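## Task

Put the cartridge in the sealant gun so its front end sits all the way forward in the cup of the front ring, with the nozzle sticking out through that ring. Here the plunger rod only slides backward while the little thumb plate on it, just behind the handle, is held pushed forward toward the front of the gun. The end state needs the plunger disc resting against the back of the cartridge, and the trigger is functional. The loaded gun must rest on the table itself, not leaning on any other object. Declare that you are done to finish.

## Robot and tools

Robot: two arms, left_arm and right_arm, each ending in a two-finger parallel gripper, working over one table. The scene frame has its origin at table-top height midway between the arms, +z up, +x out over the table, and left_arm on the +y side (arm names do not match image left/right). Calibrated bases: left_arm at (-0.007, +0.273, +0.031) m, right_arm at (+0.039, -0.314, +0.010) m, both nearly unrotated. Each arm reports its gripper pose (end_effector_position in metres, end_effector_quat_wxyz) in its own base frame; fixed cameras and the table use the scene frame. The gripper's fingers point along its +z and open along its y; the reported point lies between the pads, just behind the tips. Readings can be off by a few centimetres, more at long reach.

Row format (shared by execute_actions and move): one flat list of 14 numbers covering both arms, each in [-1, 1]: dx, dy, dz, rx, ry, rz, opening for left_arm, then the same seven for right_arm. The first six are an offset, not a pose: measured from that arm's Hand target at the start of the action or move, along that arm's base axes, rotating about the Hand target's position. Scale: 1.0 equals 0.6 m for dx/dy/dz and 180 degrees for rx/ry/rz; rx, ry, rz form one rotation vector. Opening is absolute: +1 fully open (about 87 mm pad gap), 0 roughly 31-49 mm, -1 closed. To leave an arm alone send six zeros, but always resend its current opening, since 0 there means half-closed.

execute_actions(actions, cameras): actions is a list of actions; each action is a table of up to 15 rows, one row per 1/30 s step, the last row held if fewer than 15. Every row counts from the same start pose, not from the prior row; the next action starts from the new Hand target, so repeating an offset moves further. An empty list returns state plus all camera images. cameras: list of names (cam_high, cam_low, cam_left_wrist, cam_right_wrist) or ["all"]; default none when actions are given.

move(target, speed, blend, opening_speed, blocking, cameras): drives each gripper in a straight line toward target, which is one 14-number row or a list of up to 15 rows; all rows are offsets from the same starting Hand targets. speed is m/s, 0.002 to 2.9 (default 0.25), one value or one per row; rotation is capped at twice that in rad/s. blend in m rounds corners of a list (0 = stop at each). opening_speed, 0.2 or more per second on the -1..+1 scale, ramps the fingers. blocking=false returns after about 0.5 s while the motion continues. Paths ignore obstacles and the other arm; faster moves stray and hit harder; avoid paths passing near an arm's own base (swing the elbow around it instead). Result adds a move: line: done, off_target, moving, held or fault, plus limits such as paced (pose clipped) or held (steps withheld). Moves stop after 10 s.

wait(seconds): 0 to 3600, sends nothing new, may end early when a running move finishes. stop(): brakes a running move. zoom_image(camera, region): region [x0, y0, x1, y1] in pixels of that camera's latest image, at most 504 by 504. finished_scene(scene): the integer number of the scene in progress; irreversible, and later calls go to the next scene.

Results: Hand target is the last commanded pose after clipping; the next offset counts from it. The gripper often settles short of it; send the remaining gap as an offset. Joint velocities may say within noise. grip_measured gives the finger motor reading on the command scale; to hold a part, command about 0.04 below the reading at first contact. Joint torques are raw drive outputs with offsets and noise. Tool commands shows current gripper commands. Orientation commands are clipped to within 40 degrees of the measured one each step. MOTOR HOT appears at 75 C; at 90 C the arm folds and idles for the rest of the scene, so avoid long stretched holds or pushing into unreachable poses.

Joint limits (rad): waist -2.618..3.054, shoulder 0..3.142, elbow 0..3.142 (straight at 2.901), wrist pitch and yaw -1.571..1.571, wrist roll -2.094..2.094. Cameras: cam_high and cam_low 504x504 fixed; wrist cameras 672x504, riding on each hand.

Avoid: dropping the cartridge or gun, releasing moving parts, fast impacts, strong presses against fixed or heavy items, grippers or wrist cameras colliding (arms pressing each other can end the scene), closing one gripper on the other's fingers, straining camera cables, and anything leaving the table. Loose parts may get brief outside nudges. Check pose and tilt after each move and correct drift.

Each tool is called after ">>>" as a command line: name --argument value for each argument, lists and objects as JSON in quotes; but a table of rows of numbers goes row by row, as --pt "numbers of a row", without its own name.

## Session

>>> execute_actions --actions '[]'

>>> zoom_image --camera "cam_high" --region '[90, 180, 300, 400]'

Scene clock: 0.00 s.
left_arm: end_effector_position=(+0.3776, -0.0104, +0.0546) grip_measured=+1.000 end_effector_quat_wxyz=(+0.577, +0.008, +0.816, -0.044) | right_arm: end_effector_position=(+0.3818, -0.0166, +0.0409) grip_measured=+1.000 end_effector_quat_wxyz=(+0.560, +0.023, +0.828, -0.004)
Joint positions: left_arm=[0.024 1.509 0.35 0.819 0.103 -0.03 1] | right_arm=[-0.052 1.567 0.38 0.805 -0.015 0.014 1]
Joint velocities: within noise
Joint torques (N m): no reading
Motor temperatures (°C): left_arm=[32 39 34 34 29 30 30] | right_arm=[30 37 42 33 30 27 30]
Heat: left arm: 39 °C; right arm: 42 °C.
Hand target: left_arm +0.3825, -0.0103, +0.0637; +0.589, +0.009, +0.807, -0.044 | right_arm +0.3866, -0.0168, +0.0492; +0.570, +0.023, +0.821, -0.005
Tool commands: left_gripper/opening=+1.0 right_gripper/opening=+1.0
camera_calibration:
cam_left_wrist: T_world_to_cam=[[-0.07324, -0.99442, 0.07594, 0.01074], [-0.93817, 0.04287, -0.3435, 0.39741], [0.33833, -0.0964, -0.93608, 0.06628]] pos_world=[0.3512, 0.00003, 0.19773]
cam_right_wrist: T_world_to_cam=[[-0.01576, -0.99947, -0.0286, -0.00927], [-0.94747, 0.02407, -0.31893, 0.39884], [0.31945, 0.02207, -0.94735, 0.06328]] pos_world=[0.35753, -0.02026, 0.18688]

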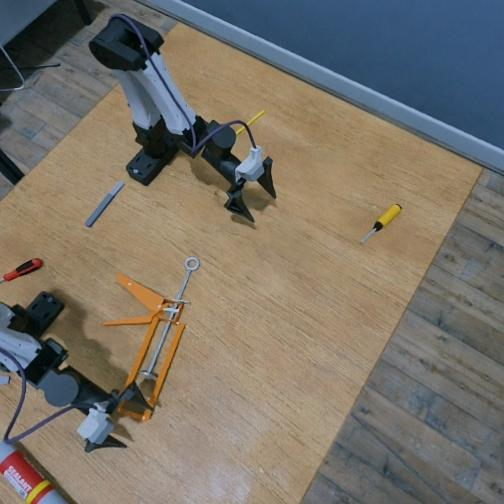

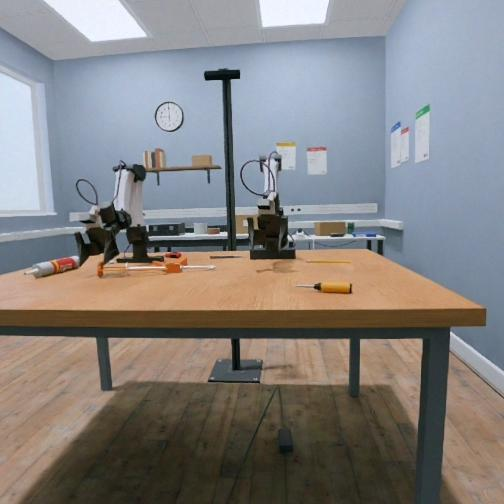

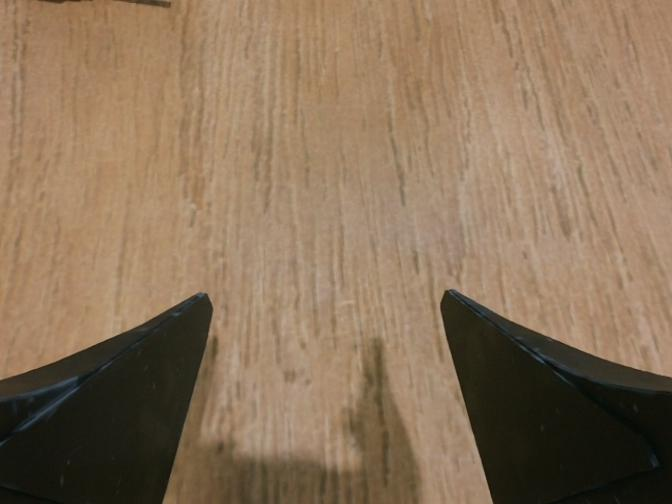

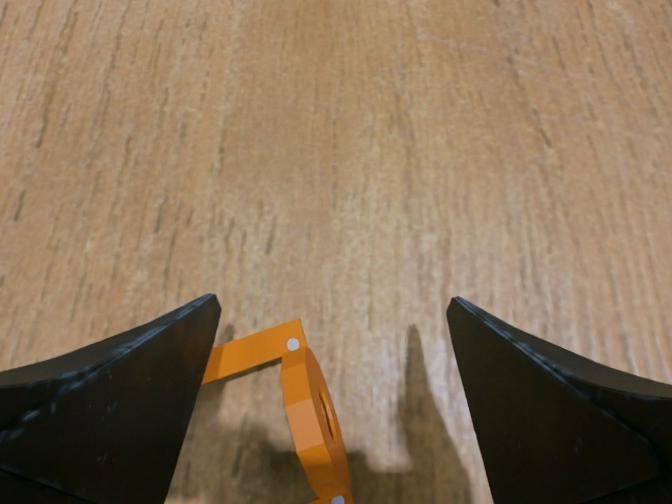

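Scaled by 2.291.

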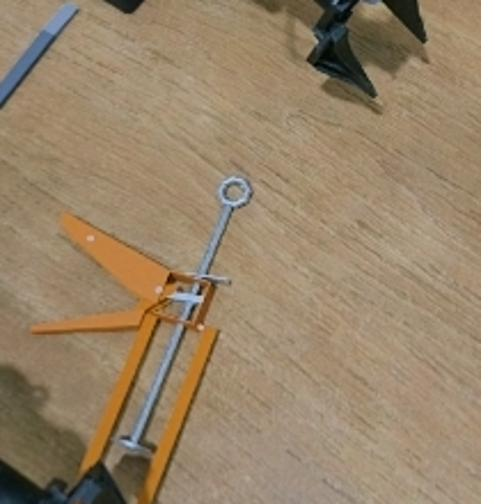

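>>> move --pt "0 0 0 0 0 0 1 0 0 0.2 0 0 0 1" --pt "0 0 0 0 0 0 1 -0.175 0.42 0.2 0.22 0.338 -0.299 -1" --speed 0.4 --blend '[0.05,0]' --cameras '["cam_high","cam_low","cam_right_wrist"]'

>>> zoom_image --camera "cam_high" --region '[0, 400, 200, 504]'

Scene clock: 6.97 s.
left_arm: end_effector_position=(+0.3776, -0.0104, +0.0546) grip_measured=+1.000 end_effector_quat_wxyz=(+0.577, +0.008, +0.816, -0.044) | right_arm: end_effector_position=(+0.2800, +0.2310, +0.1680) grip_measured=-0.998 end_effector_quat_wxyz=(+0.006, +0.532, +0.847, -0.001)
Joint positions: left_arm=[0.024 1.509 0.35 0.819 0.103 -0.03 1] | right_arm=[0.581 1.913 1.896 -1.551 0.012 1.704 0.001]
Joint torques (N m): left_arm=[-0.44 -4.9 4.86 2.35 -0.01 0.07] | right_arm=[0.05 -7.01 7.24 0.21 0.02 0.2]
Heat: left arm: 40 °C; right arm: 43 °C.
Hand target: left_arm +0.3825, -0.0103, +0.0637; +0.589, +0.009, +0.807, -0.044 | right_arm +0.2817, +0.2352, +0.1691; +0.001, +0.538, +0.843, +0.000
Off the commanded pose: left_arm 0.010 m, 2 deg | right_arm 0.005 m, 1 deg.
joint at its limit (right arm) — joint 4 (wrist pitch), lower limit.
move: done
cam_right_wrist: T_world_to_cam=[[-0.90016, -0.43432, -0.03278, 0.35789], [-0.30812, 0.58179, 0.75272, -0.15091], [-0.30785, 0.68767, -0.65753, 0.1839]] pos_world=[0.33227, 0.11677, 0.24624]

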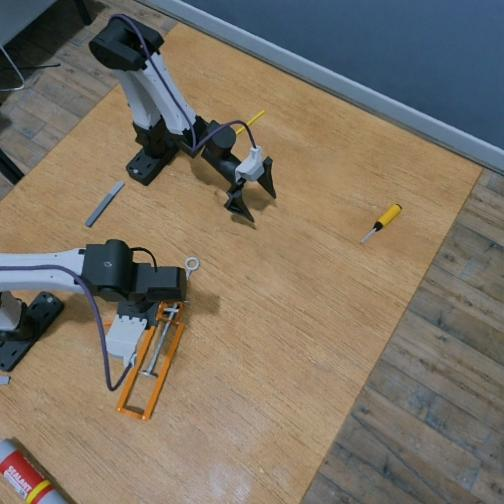

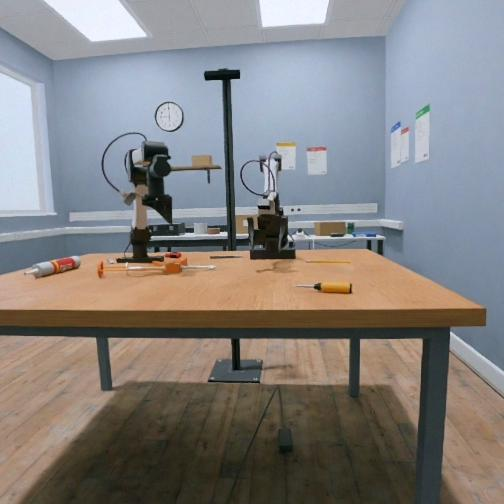

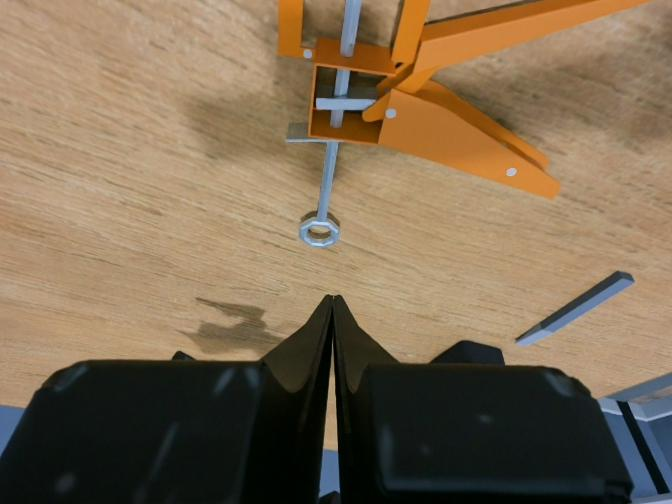

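Scaled by 2.520.

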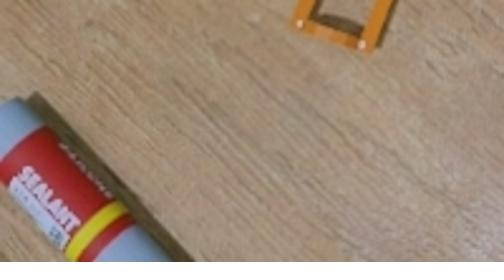

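>>> move --target '[-0.164,-0.305,0.06,0.0959,0.0925,-0.3715,1,0,0,0,0,0,0,-1]' --speed 0.3 --cameras '["cam_high","cam_left_wrist","cam_right_wrist"]'

Scene clock: 12.17 s.
left_arm: end_effector_position=(+0.2788, -0.1860, +0.0915) grip_measured=+1.000 end_effector_quat_wxyz=(+0.334, +0.517, +0.751, -0.239) | right_arm: end_effector_position=(+0.2800, +0.2310, +0.1680) grip_measured=-0.999 end_effector_quat_wxyz=(+0.006, +0.532, +0.847, -0.001)
Joint positions: left_arm=[-0.346 1.402 0.861 -0.406 0.614 0.654 1] | right_arm=[0.581 1.913 1.896 -1.551 0.012 1.704 0]
Joint torques (N m): left_arm=[-0.84 -3.58 7.3 1.6 0.49 0.14] | right_arm=[0.05 -7.02 7.24 0.21 0.02 0.18]
Heat: left arm: 40 °C; right arm: 43 °C.
Hand target: left_arm +0.2840, -0.1932, +0.0997; +0.344, +0.526, +0.738, -0.245 | right_arm +0.2817, +0.2352, +0.1691; +0.001, +0.538, +0.843, +0.000
Off the commanded pose: left_arm 0.012 m, 2 deg | right_arm 0.005 m, 1 deg.
joint at its limit (right arm) — joint 4 (wrist pitch), lower limit.
move: off_target (left_arm)
cam_left_wrist: T_world_to_cam=[[-0.9369, -0.34822, 0.03103, 0.19107], [-0.34712, 0.93713, 0.03599, 0.29179], [-0.04161, 0.02295, -0.99887, 0.25113]] pos_world=[0.29074, -0.21267, 0.23442]
cam_right_wrist: T_world_to_cam=[[-0.90016, -0.43432, -0.03278, 0.35789], [-0.30812, 0.58179, 0.75272, -0.15091], [-0.30785, 0.68767, -0.65753, 0.1839]] pos_world=[0.33227, 0.11677, 0.24624]

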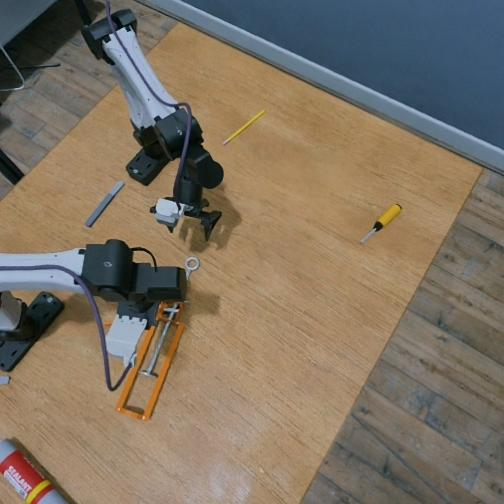

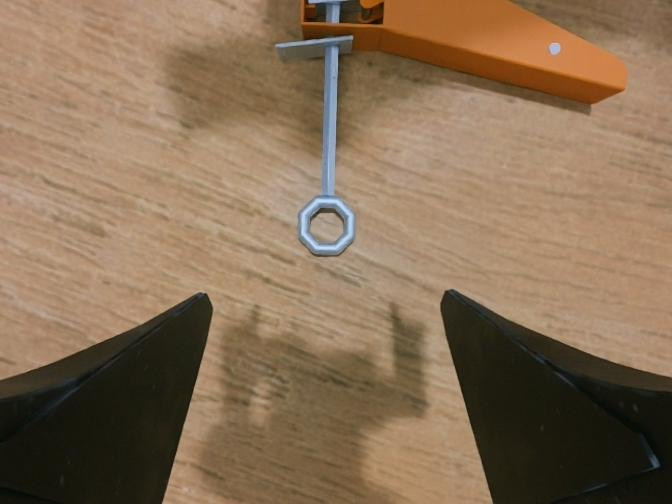

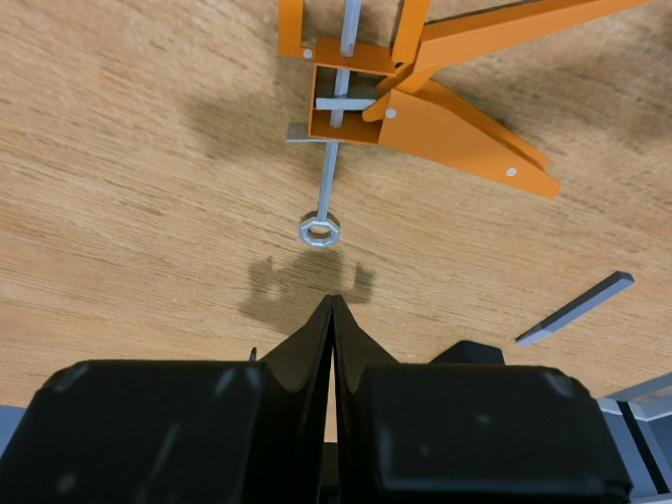

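>>> move --target '[0.0228,-0.058,-0.125,0,0,0,1,0,0,0,0,0,0,-1]' --speed 0.15 --cameras '["cam_low","cam_left_wrist"]'

>>> zoom_image --camera "cam_low" --region '[90, 210, 270, 300]'

Scene clock: 14.20 s.
left_arm: end_effector_position=(+0.2956, -0.2253, +0.0265) grip_measured=+1.000 end_effector_quat_wxyz=(+0.339, +0.525, +0.740, -0.246) | right_arm: end_effector_position=(+0.2800, +0.2310, +0.1680) grip_measured=-0.999 end_effector_quat_wxyz=(+0.006, +0.532, +0.847, -0.001)
Joint positions: left_arm=[-0.442 1.641 0.776 -0.021 0.58 0.58 1] | right_arm=[0.581 1.913 1.896 -1.551 0.012 1.704 0]
Joint torques (N m): left_arm=[-0.87 -5.08 4.38 1.93 0.17 0.01] | right_arm=[0.05 -6.97 7.2 0.21 0.01 0.2]
Heat: left arm: 40 °C; right arm: 43 °C.
Hand target: left_arm +0.2977, -0.2281, +0.0247; +0.344, +0.526, +0.738, -0.245 | right_arm +0.2817, +0.2352, +0.1691; +0.001, +0.538, +0.843, +0.000
Off the commanded pose: left_arm 0.004 m, 1 deg | right_arm 0.005 m, 1 deg.
joint at its limit (right arm) — joint 4 (wrist pitch), lower limit.
move: done
cam_left_wrist: T_world_to_cam=[[-0.94629, -0.3224, 0.0244, 0.20393], [-0.32209, 0.94657, 0.01606, 0.332], [-0.02828, 0.00733, -0.99957, 0.18035]] pos_world=[0.30501, -0.24984, 0.16997]

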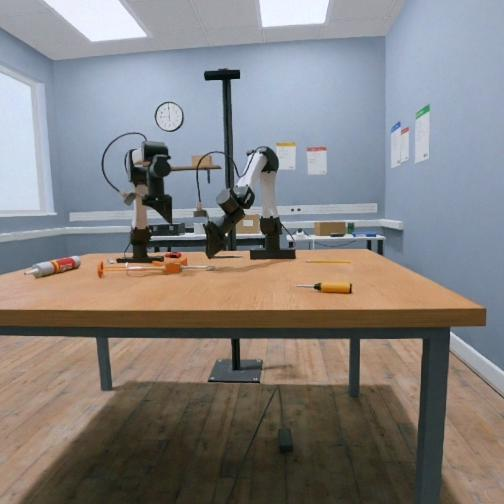

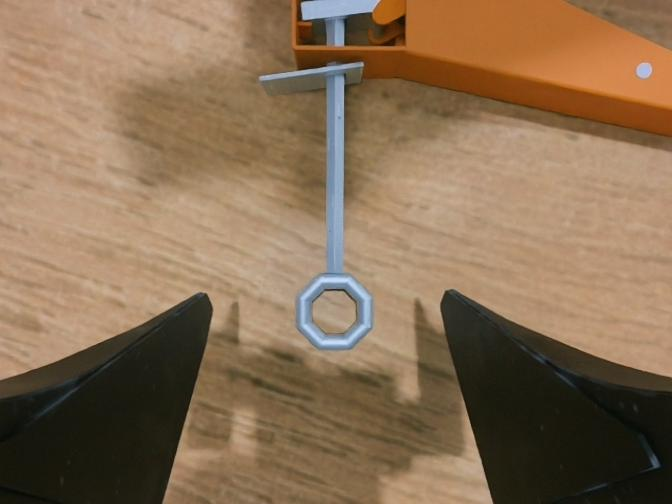

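Scaled by 2.800.

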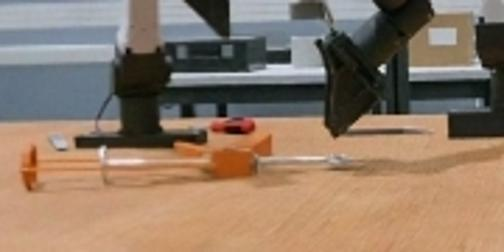

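>>> move --target '[-0.0058,0.0063,-0.062,0,0,0,1,0,0,0,0,0,0,-1]' --speed 0.08 --cameras '["cam_low","cam_left_wrist"]'

>>> zoom_image --camera "cam_low" --region '[90, 210, 270, 300]'

Scene clock: 15.90 s.
left_arm: end_effector_position=(+0.2914, -0.2232, -0.0109) grip_measured=+1.000 end_effector_quat_wxyz=(+0.338, +0.525, +0.741, -0.247) | right_arm: end_effector_position=(+0.2800, +0.2310, +0.1680) grip_measured=-0.999 end_effector_quat_wxyz=(+0.006, +0.532, +0.847, -0.001)
Joint positions: left_arm=[-0.442 1.738 0.694 0.154 0.579 0.58 1] | right_arm=[0.581 1.913 1.896 -1.551 0.012 1.704 0]
Joint torques (N m): left_arm=[-0.35 -5.14 3.96 1.91 0.18 0.06] | right_arm=[0.08 -7.02 7.19 0.22 0.02 0.2]
Heat: left arm: 40 °C; right arm: 43 °C.
Hand target: left_arm +0.2943, -0.2243, -0.0125; +0.344, +0.526, +0.738, -0.244 | right_arm +0.2817, +0.2352, +0.1691; +0.001, +0.538, +0.843, +0.000
Off the commanded pose: left_arm 0.003 m, 1 deg | right_arm 0.005 m, 1 deg.
joint at its limit (right arm) — joint 4 (wrist pitch), lower limit.
move: done
cam_left_wrist: T_world_to_cam=[[-0.94612, -0.32273, 0.02647, 0.20146], [-0.32233, 0.94645, 0.01836, 0.32932], [-0.03098, 0.00884, -0.99948, 0.14401]] pos_world=[0.30121, -0.24794, 0.13256]

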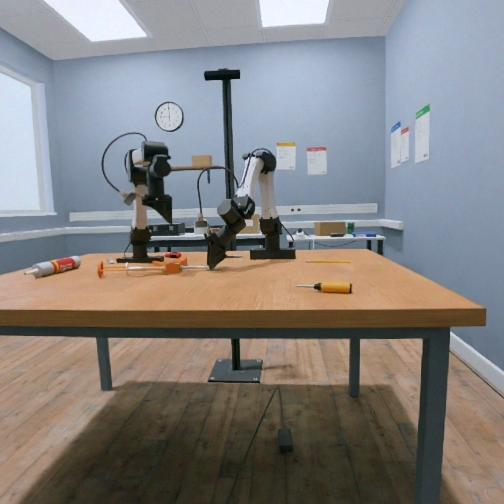

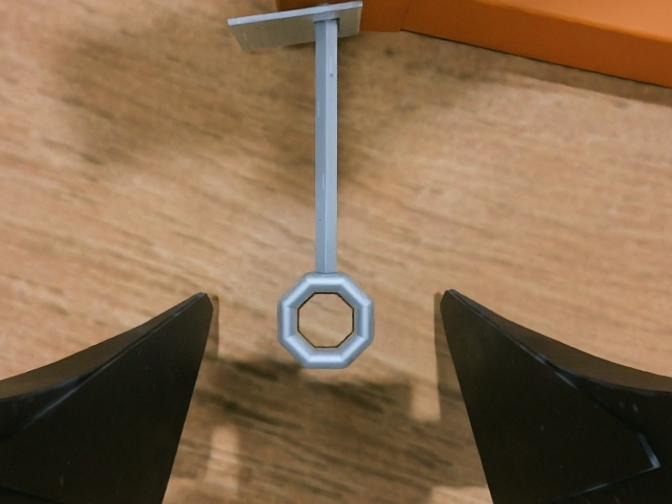

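Scaled by 2.800.

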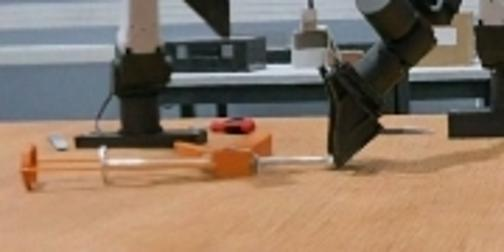

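>>> move --target '[0,0,0,0,0,0,-0.2,0,0,0,0,0,0,-1]' --opening_speed 1 --cameras '["cam_left_wrist"]'

Scene clock: 17.37 s.
left_arm: end_effector_position=(+0.2917, -0.2233, -0.0109) grip_measured=-0.058 end_effector_quat_wxyz=(+0.339, +0.525, +0.741, -0.246) | right_arm: end_effector_position=(+0.2800, +0.2310, +0.1680) grip_measured=-0.999 end_effector_quat_wxyz=(+0.006, +0.532, +0.847, -0.001)
Joint positions: left_arm=[-0.442 1.738 0.694 0.156 0.579 0.58 0.471] | right_arm=[0.581 1.913 1.896 -1.551 0.012 1.704 0]
Joint torques (N m): left_arm=[-0.44 -5.15 4 1.91 0.2 0.05] | right_arm=[0.06 -6.99 7.23 0.21 0.02 0.19]
Heat: left arm: 40 °C; right arm: 43 °C.
Hand target: left_arm +0.2943, -0.2243, -0.0125; +0.344, +0.526, +0.738, -0.245 | right_arm +0.2817, +0.2352, +0.1691; +0.001, +0.538, +0.843, +0.000
Off the commanded pose: left_arm 0.003 m, 1 deg | right_arm 0.005 m, 1 deg.
joint at its limit (right arm) — joint 4 (wrist pitch), lower limit.
move: done
cam_left_wrist: T_world_to_cam=[[-0.94607, -0.32297, 0.02539, 0.20159], [-0.32259, 0.94637, 0.01779, 0.32958], [-0.02978, 0.00864, -0.99952, 0.14361]] pos_world=[0.30131, -0.24804, 0.13256]

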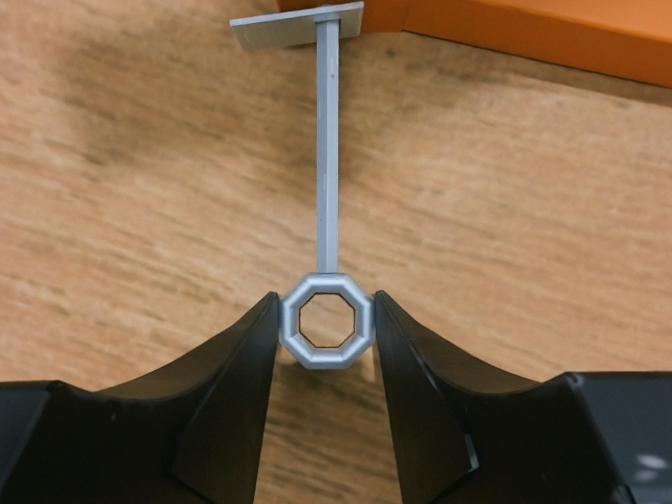

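>>> move --target '[0,0,0,0,0,0,-0.2,0.011,0.071,-0.115,0.0565,0.0359,0.0837,-1]' --speed 0.15 --cameras '["cam_high","cam_low","cam_left_wrist","cam_right_wrist"]'

>>> zoom_image --camera "cam_low" --region '[90, 150, 290, 290]'

Scene clock: 21.27 s.
left_arm: end_effector_position=(+0.2917, -0.2233, -0.0109) grip_measured=-0.058 end_effector_quat_wxyz=(+0.339, +0.525, +0.741, -0.246) | right_arm: end_effector_position=(+0.2851, +0.2765, +0.1047) grip_measured=-0.999 end_effector_quat_wxyz=(-0.088, +0.423, +0.901, +0.041)
Joint positions: left_arm=[-0.442 1.738 0.694 0.156 0.579 0.58 0.471] | right_arm=[0.581 2.077 1.83 -1.346 -0.194 1.457 0]
Joint torques (N m): left_arm=[-0.4 -5.19 3.97 1.91 0.26 0.06] | right_arm=[-0.91 -8.53 5.57 0.4 -0.14 -0.09]
Heat: left arm: 41 °C; right arm: 44 °C.
Hand target: left_arm +0.2943, -0.2243, -0.0125; +0.344, +0.526, +0.738, -0.245 | right_arm +0.2882, +0.2778, +0.1001; -0.094, +0.420, +0.901, +0.044
Off the commanded pose: left_arm 0.003 m, 1 deg | right_arm 0.006 m, 1 deg.
move: done
cam_left_wrist: T_world_to_cam=[[-0.94607, -0.32297, 0.02539, 0.20159], [-0.32259, 0.94637, 0.01779, 0.32958], [-0.02978, 0.00864, -0.99952, 0.14361]] pos_world=[0.30131, -0.24804, 0.13256]
cam_right_wrist: T_world_to_cam=[[-0.77204, -0.63495, -0.02811, 0.39868], [-0.32982, 0.36244, 0.87169, -0.07372], [-0.54329, 0.68226, -0.48924, 0.16363]] pos_world=[0.37239, 0.16822, 0.15553]

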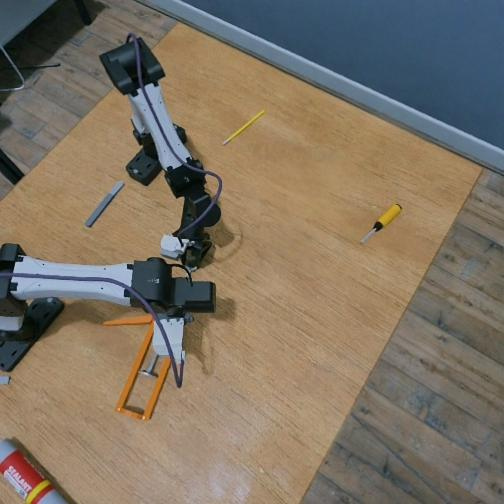

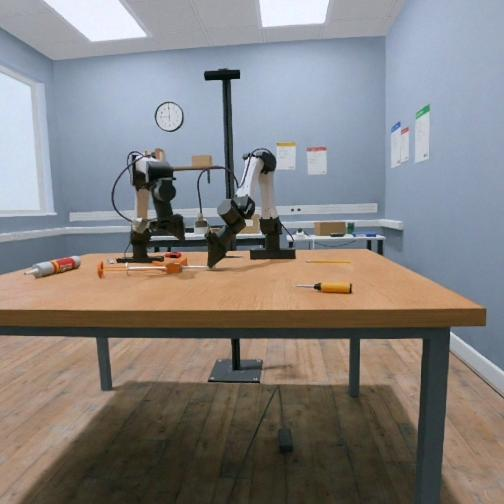

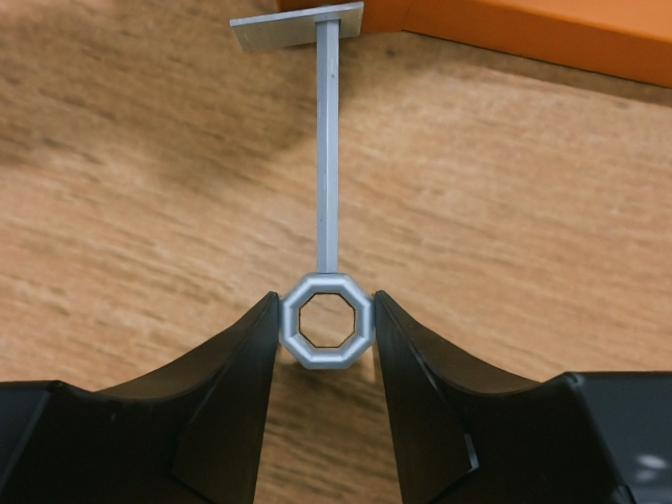

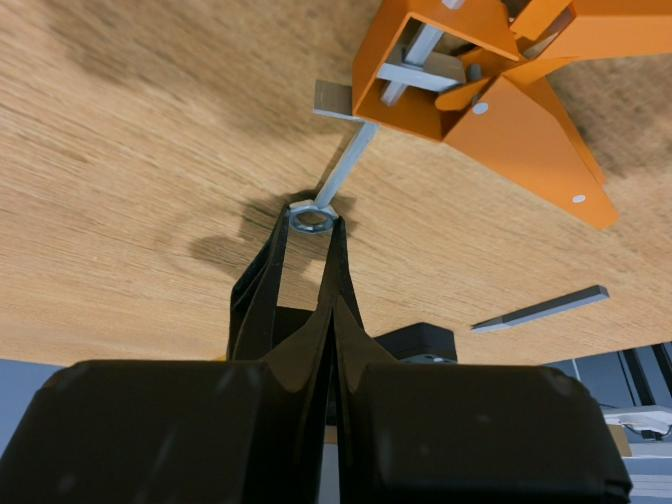

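Scaled by 2.520.

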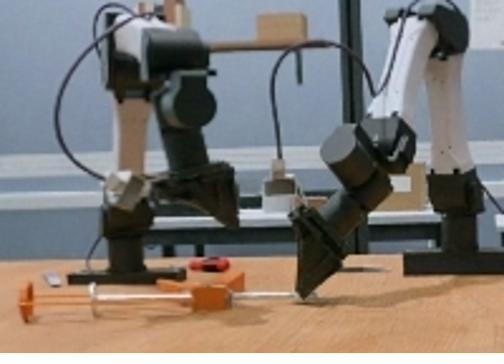

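>>> move --target '[0,0,0,0,0,0,-0.2,0.008,0.012,-0.09,0,0,0,-1]' --speed 0.1 --cameras '["cam_low","cam_left_wrist","cam_right_wrist"]'

>>> zoom_image --camera "cam_low" --region '[90, 150, 290, 290]'

Scene clock: 23.03 s.
left_arm: end_effector_position=(+0.2917, -0.2233, -0.0109) grip_measured=-0.058 end_effector_quat_wxyz=(+0.339, +0.525, +0.741, -0.246) | right_arm: end_effector_position=(+0.2935, +0.2822, +0.0518) grip_measured=-0.999 end_effector_quat_wxyz=(-0.088, +0.422, +0.901, +0.044)
Joint positions: left_arm=[-0.442 1.738 0.694 0.156 0.579 0.58 0.471] | right_arm=[0.581 2.136 1.709 -1.162 -0.195 1.456 0]
Joint torques (N m): left_arm=[-0.29 -5.16 3.9 1.94 0.23 0.08] | right_arm=[-0.03 -8.92 5.24 0.4 -0.11 -0.02]
Heat: left arm: 41 °C; right arm: 44 °C.
Hand target: left_arm +0.2943, -0.2243, -0.0125; +0.344, +0.526, +0.738, -0.245 | right_arm +0.2931, +0.2850, +0.0462; -0.094, +0.420, +0.901, +0.045
Off the commanded pose: left_arm 0.003 m, 1 deg | right_arm 0.006 m, 1 deg.
move: done
cam_left_wrist: T_world_to_cam=[[-0.94607, -0.32297, 0.02539, 0.20159], [-0.32259, 0.94637, 0.01779, 0.32958], [-0.02978, 0.00864, -0.99952, 0.14361]] pos_world=[0.30131, -0.24804, 0.13256]
cam_right_wrist: T_world_to_cam=[[-0.77145, -0.63542, -0.03334, 0.40747], [-0.33332, 0.35894, 0.87182, -0.02492], [-0.542, 0.68367, -0.4887, 0.13755]] pos_world=[0.38059, 0.17382, 0.10253]

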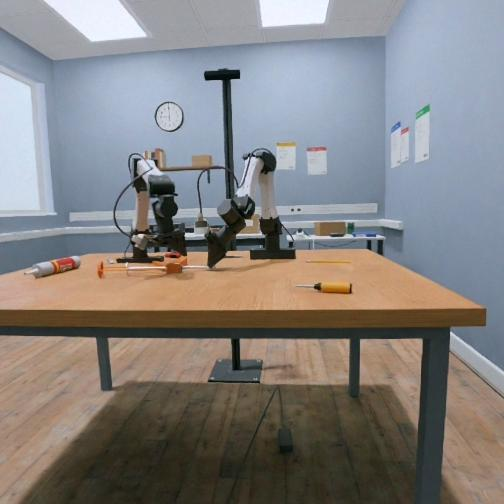

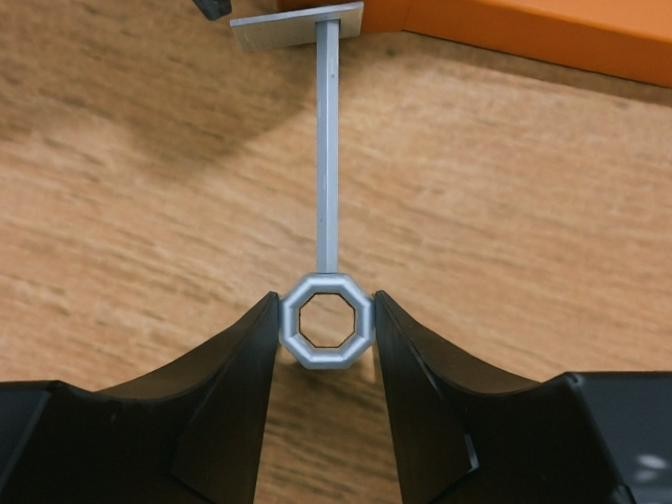

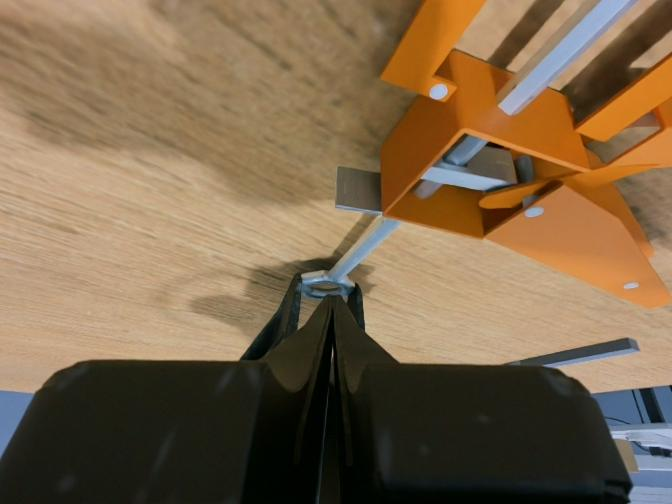

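Scaled by 2.520.

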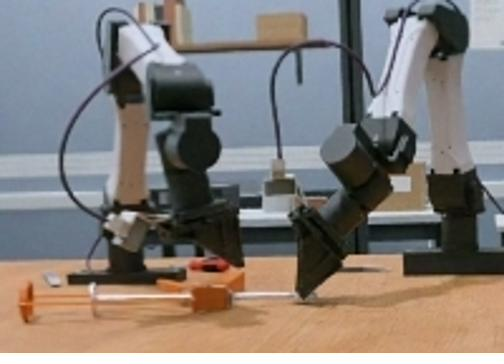

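>>> move --target '[0,0,0,0,0,0,-0.2,-0.015,-0.001,-0.058,0,0,0,-1]' --speed 0.1 --cameras '["cam_low","cam_left_wrist","cam_right_wrist"]'

>>> zoom_image --camera "cam_low" --region '[90, 190, 250, 290]'

Scene clock: 24.50 s.
left_arm: end_effector_position=(+0.2917, -0.2233, -0.0109) grip_measured=-0.058 end_effector_quat_wxyz=(+0.339, +0.525, +0.741, -0.246) | right_arm: end_effector_position=(+0.2858, +0.2809, +0.0169) grip_measured=-0.999 end_effector_quat_wxyz=(-0.087, +0.419, +0.903, +0.045)
Joint positions: left_arm=[-0.442 1.738 0.694 0.156 0.579 0.58 0.471] | right_arm=[0.589 2.143 1.578 -1.021 -0.196 1.456 0]
Joint torques (N m): left_arm=[-0.43 -5.15 4.03 1.91 0.19 0.03] | right_arm=[0.32 -8.88 5.01 0.43 -0.11 0.11]
Heat: left arm: 41 °C; right arm: 44 °C.
Hand target: left_arm +0.2943, -0.2243, -0.0125; +0.344, +0.526, +0.738, -0.245 | right_arm +0.2840, +0.2844, +0.0113; -0.094, +0.420, +0.901, +0.044
Off the commanded pose: left_arm 0.003 m, 1 deg | right_arm 0.007 m, 1 deg.
move: done
cam_left_wrist: T_world_to_cam=[[-0.94607, -0.32297, 0.02539, 0.20159], [-0.32259, 0.94637, 0.01779, 0.32958], [-0.02978, 0.00864, -0.99952, 0.14361]] pos_world=[0.30131, -0.24804, 0.13256]
cam_right_wrist: T_world_to_cam=[[-0.76658, -0.64116, -0.03571, 0.39981], [-0.33729, 0.35471, 0.87202, 0.00571], [-0.54644, 0.68051, -0.48817, 0.11929]] pos_world=[0.3736, 0.17313, 0.06753]

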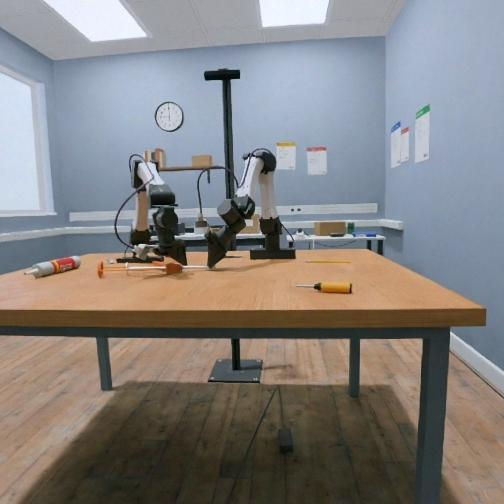

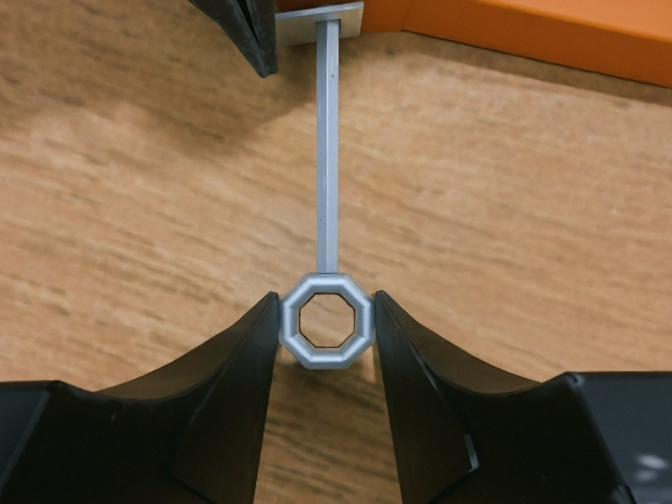

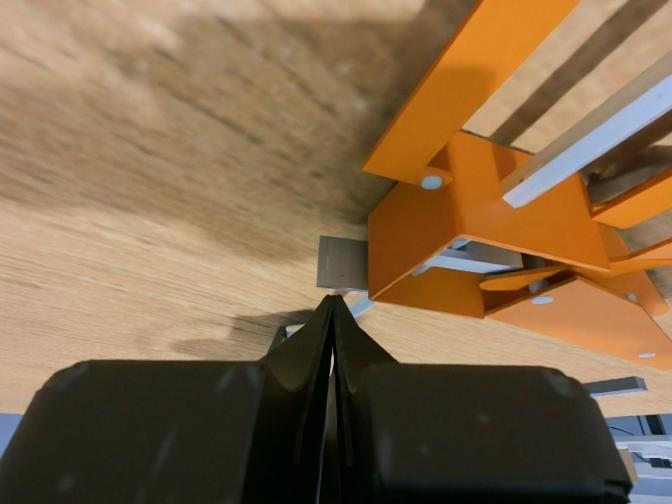

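Scaled by 3.150.

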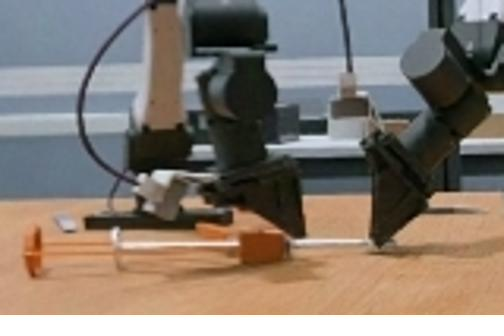

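>>> move --target '[0,0,0,0,0,0,-0.3,0.0064,-0.019,0.0,0,0,0,-1]' --speed 0.04 --cameras '["cam_left_wrist","cam_right_wrist"]'

Scene clock: 25.43 s.
left_arm: end_effector_position=(+0.2917, -0.2233, -0.0109) grip_measured=-0.058 end_effector_quat_wxyz=(+0.339, +0.525, +0.741, -0.246) | right_arm: end_effector_position=(+0.2858, +0.2759, +0.0149) grip_measured=-0.999 end_effector_quat_wxyz=(-0.095, +0.422, +0.901, +0.045)
Joint positions: left_arm=[-0.442 1.738 0.694 0.156 0.579 0.58 0.471] | right_arm=[0.573 2.143 1.565 -1.018 -0.208 1.447 0]
Joint torques (N m): left_arm=[-0.46 -5.11 3.86 1.91 0.2 0.08] | right_arm=[-1.07 -9.7 4.75 0.38 0.01 -0.1]
Heat: left arm: 41 °C; right arm: 44 °C.
Hand target: left_arm +0.2943, -0.2243, -0.0125; +0.344, +0.526, +0.738, -0.245 | right_arm +0.2879, +0.2730, +0.0113; -0.094, +0.420, +0.901, +0.045
Off the commanded pose: left_arm 0.003 m, 1 deg | right_arm 0.005 m, 0 deg.
move: done
cam_left_wrist: T_world_to_cam=[[-0.94607, -0.32297, 0.02539, 0.20159], [-0.32259, 0.94637, 0.01779, 0.32958], [-0.02978, 0.00864, -0.99952, 0.14361]] pos_world=[0.30131, -0.24804, 0.13256]
cam_right_wrist: T_world_to_cam=[[-0.77168, -0.63537, -0.02862, 0.39636], [-0.3225, 0.35212, 0.87864, 0.00554], [-0.54818, 0.68725, -0.47663, 0.12028]] pos_world=[0.37358, 0.16723, 0.0638]

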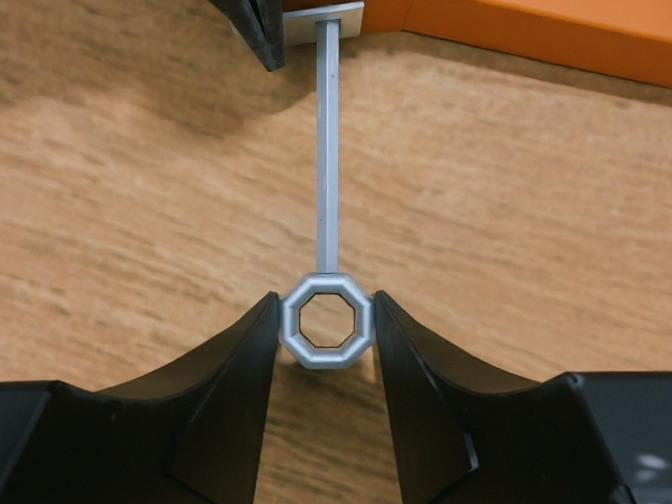

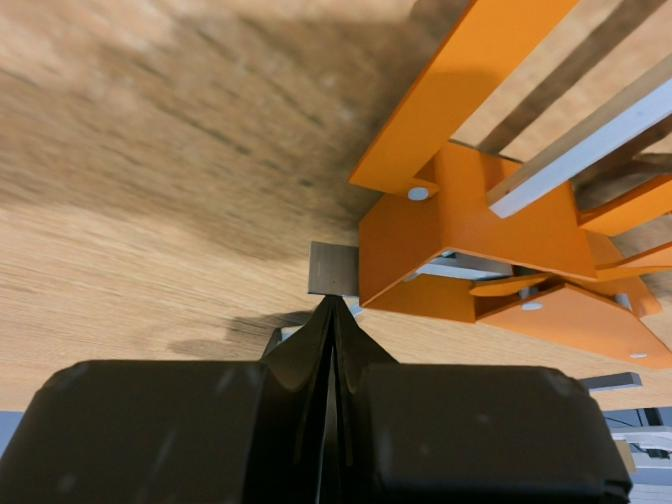

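>>> move --target '[-0.01,0.032,0,0,0,0,-0.4,0.0035,-0.01,0.0,0,0,0,-1]' --speed 0.04 --cameras '["cam_left_wrist","cam_right_wrist","cam_high"]'

Scene clock: 26.60 s.
left_arm: end_effector_position=(+0.2913, -0.2170, -0.0117) grip_measured=-0.058 end_effector_quat_wxyz=(+0.351, +0.526, +0.732, -0.256) | right_arm: end_effector_position=(+0.2864, +0.2767, +0.0169) grip_measured=-0.999 end_effector_quat_wxyz=(-0.104, +0.419, +0.900, +0.054)
Joint positions: left_arm=[-0.408 1.735 0.66 0.199 0.625 0.605 0.471] | right_arm=[0.564 2.143 1.565 -1.016 -0.235 1.432 0]
Joint torques (N m): left_arm=[1.18 -8.16 2.84 1.14 0.07 0.33] | right_arm=[-1.59 -10.1 4.23 0.34 0.27 -0.11]
Heat: left arm: 41 °C; right arm: 44 °C.
Hand target: left_arm +0.2881, -0.2051, -0.0125; +0.344, +0.526, +0.738, -0.245 | right_arm +0.2900, +0.2670, +0.0113; -0.094, +0.420, +0.901, +0.045
Off the commanded pose: left_arm 0.012 m, 2 deg | right_arm 0.012 m, 2 deg.
move: off_target (left_arm, right_arm)
cam_left_wrist: T_world_to_cam=[[-0.94982, -0.31207, 0.02143, 0.20673], [-0.31244, 0.94979, -0.01671, 0.32088], [-0.01514, -0.02257, -0.99963, 0.13166]] pos_world=[0.29861, -0.23728, 0.13254]
cam_right_wrist: T_world_to_cam=[[-0.76945, -0.6376, -0.0377, 0.39744], [-0.31558, 0.32819, 0.89034, 0.00815], [-0.5553, 0.69697, -0.45374, 0.11994]] pos_world=[0.37499, 0.16714, 0.06215]
Images, in order (width x height): cam_high 504x504, cam_left_wrist 672x504, cam_right_wrist 672x504.

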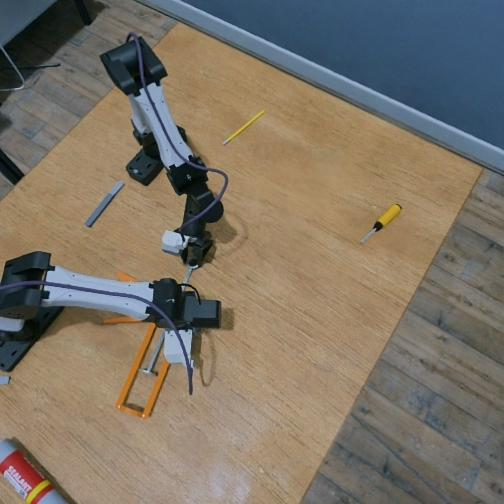

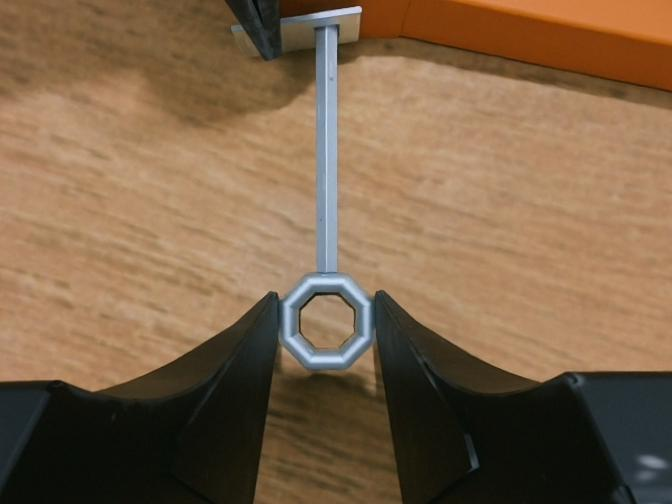

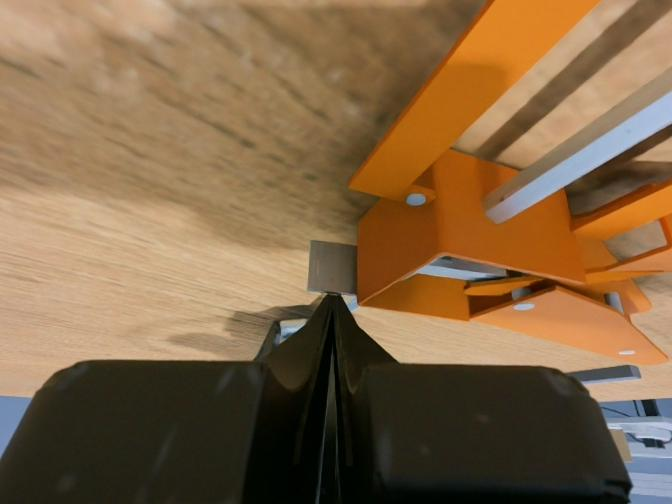

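>>> move --target '[-0.01,0.034,0,0,0,0,-0.5,0.002,-0.006,0.0,0,0,0,-1]' --speed 0.04 --cameras '["cam_left_wrist","cam_right_wrist","cam_high"]'

Scene clock: 27.90 s.
left_arm: end_effector_position=(+0.2845, -0.1946, -0.0119) grip_measured=-0.058 end_effector_quat_wxyz=(+0.350, +0.526, +0.732, -0.255) | right_arm: end_effector_position=(+0.2915, +0.2670, +0.0126) grip_measured=-1.000 end_effector_quat_wxyz=(-0.096, +0.424, +0.899, +0.048)
Joint positions: left_arm=[-0.342 1.688 0.615 0.154 0.666 0.672 0.471] | right_arm=[0.544 2.143 1.554 -1.008 -0.214 1.422 0]
Joint torques (N m): left_arm=[0.96 -7.34 3.26 1.17 0.11 0.29] | right_arm=[-0.58 -10.32 4.79 0.26 0.09 -0.11]
Heat: left arm: 41 °C; right arm: 44 °C.
Hand target: left_arm +0.2822, -0.1847, -0.0125; +0.344, +0.526, +0.738, -0.245 | right_arm +0.2912, +0.2635, +0.0113; -0.094, +0.420, +0.902, +0.045
Off the commanded pose: left_arm 0.010 m, 2 deg | right_arm 0.004 m, 1 deg.
move: done
cam_left_wrist: T_world_to_cam=[[-0.94998, -0.31152, 0.0222, 0.20743], [-0.31186, 0.95003, -0.01394, 0.29734], [-0.01675, -0.02017, -0.99966, 0.13284]] pos_world=[0.29201, -0.21518, 0.13234]
cam_right_wrist: T_world_to_cam=[[-0.77477, -0.63133, -0.03393, 0.39491], [-0.32126, 0.34688, 0.88117, 0.0136], [-0.54455, 0.69361, -0.47157, 0.12569]] pos_world=[0.37878, 0.15742, 0.06069]
Images, in order (width x height): cam_high 504x504, cam_left_wrist 672x504, cam_right_wrist 672x504.

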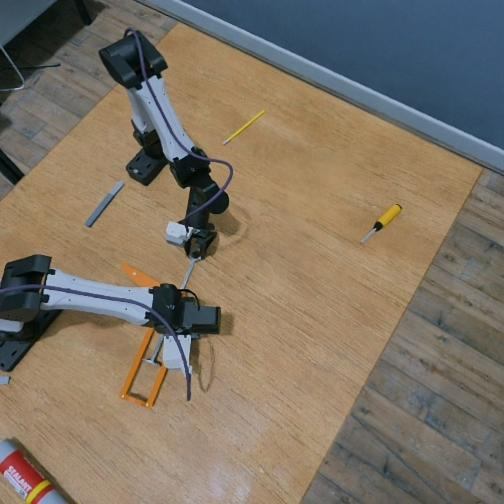

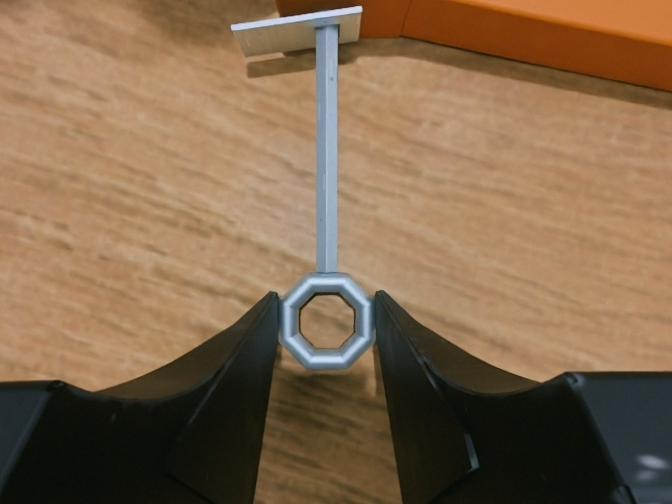

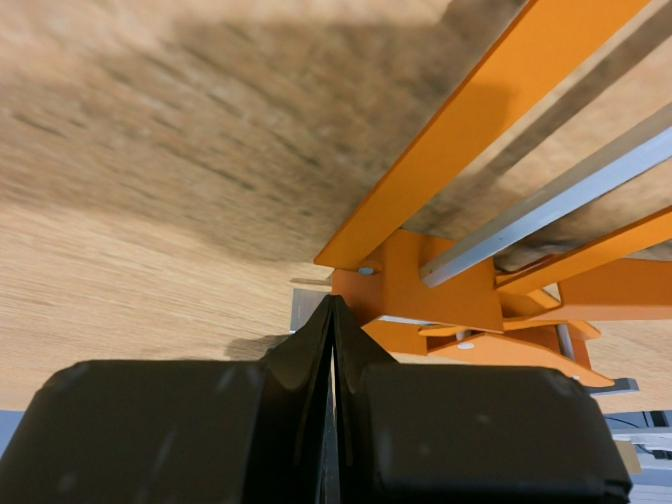

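>>> move --target '[0,0,0,0,0,0,-0.5,0.01,-0.03,0.16,0,0,0,-1]' --speed 0.12 --cameras '["cam_left_wrist","cam_right_wrist"]'

Scene clock: 30.40 s.
left_arm: end_effector_position=(+0.2844, -0.1945, -0.0119) grip_measured=-0.058 end_effector_quat_wxyz=(+0.350, +0.526, +0.732, -0.255) | right_arm: end_effector_position=(+0.2920, +0.2461, +0.0886) grip_measured=-1.000 end_effector_quat_wxyz=(-0.112, +0.425, +0.898, +0.025)
Joint positions: left_arm=[-0.342 1.688 0.615 0.154 0.666 0.672 0.471] | right_arm=[0.498 2.096 1.784 -1.351 -0.211 1.374 0]
Joint torques (N m): left_arm=[0.9 -7.38 3.25 1.13 0.1 0.28] | right_arm=[-0.66 -13.34 7.36 0.05 0.07 -0.11]
Heat: left arm: 42 °C; right arm: 44 °C.
Hand target: left_arm +0.2822, -0.1847, -0.0125; +0.344, +0.526, +0.738, -0.245 | right_arm +0.2972, +0.2454, +0.1073; -0.094, +0.420, +0.901, +0.044
Off the commanded pose: left_arm 0.010 m, 2 deg | right_arm 0.019 m, 3 deg.
move: off_target (right_arm)
cam_left_wrist: T_world_to_cam=[[-0.95005, -0.31131, 0.02223, 0.20739], [-0.31165, 0.9501, -0.01372, 0.29724], [-0.01685, -0.01997, -0.99966, 0.13291]] pos_world=[0.29191, -0.21518, 0.13234]
cam_right_wrist: T_world_to_cam=[[-0.774, -0.63284, 0.02091, 0.37992], [-0.27964, 0.37127, 0.88542, -0.06447], [-0.56809, 0.67947, -0.46433, 0.18595]] pos_world=[0.38166, 0.13802, 0.13548]

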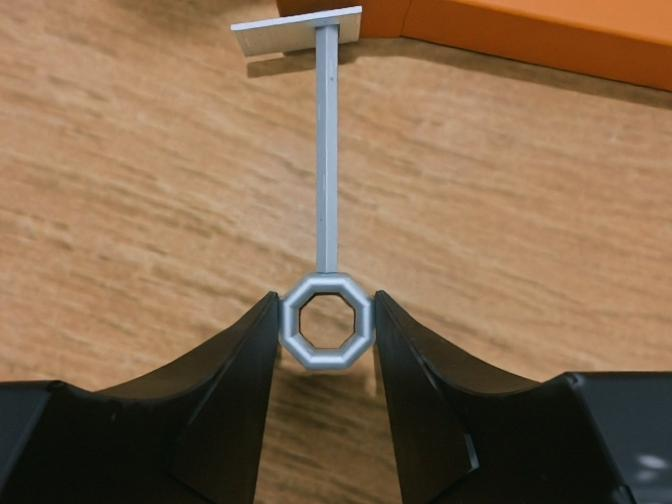

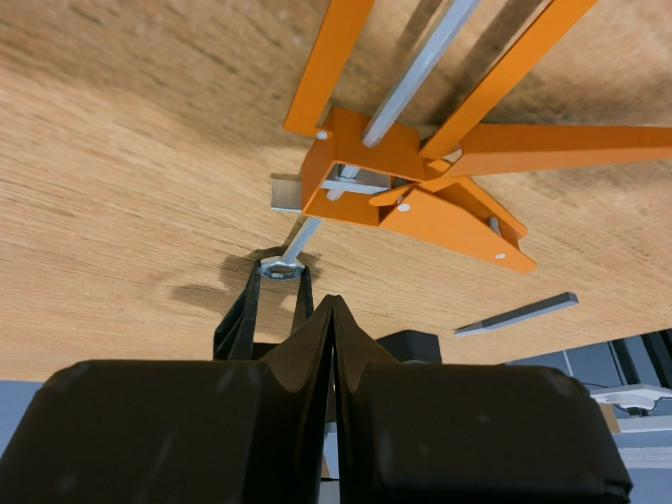

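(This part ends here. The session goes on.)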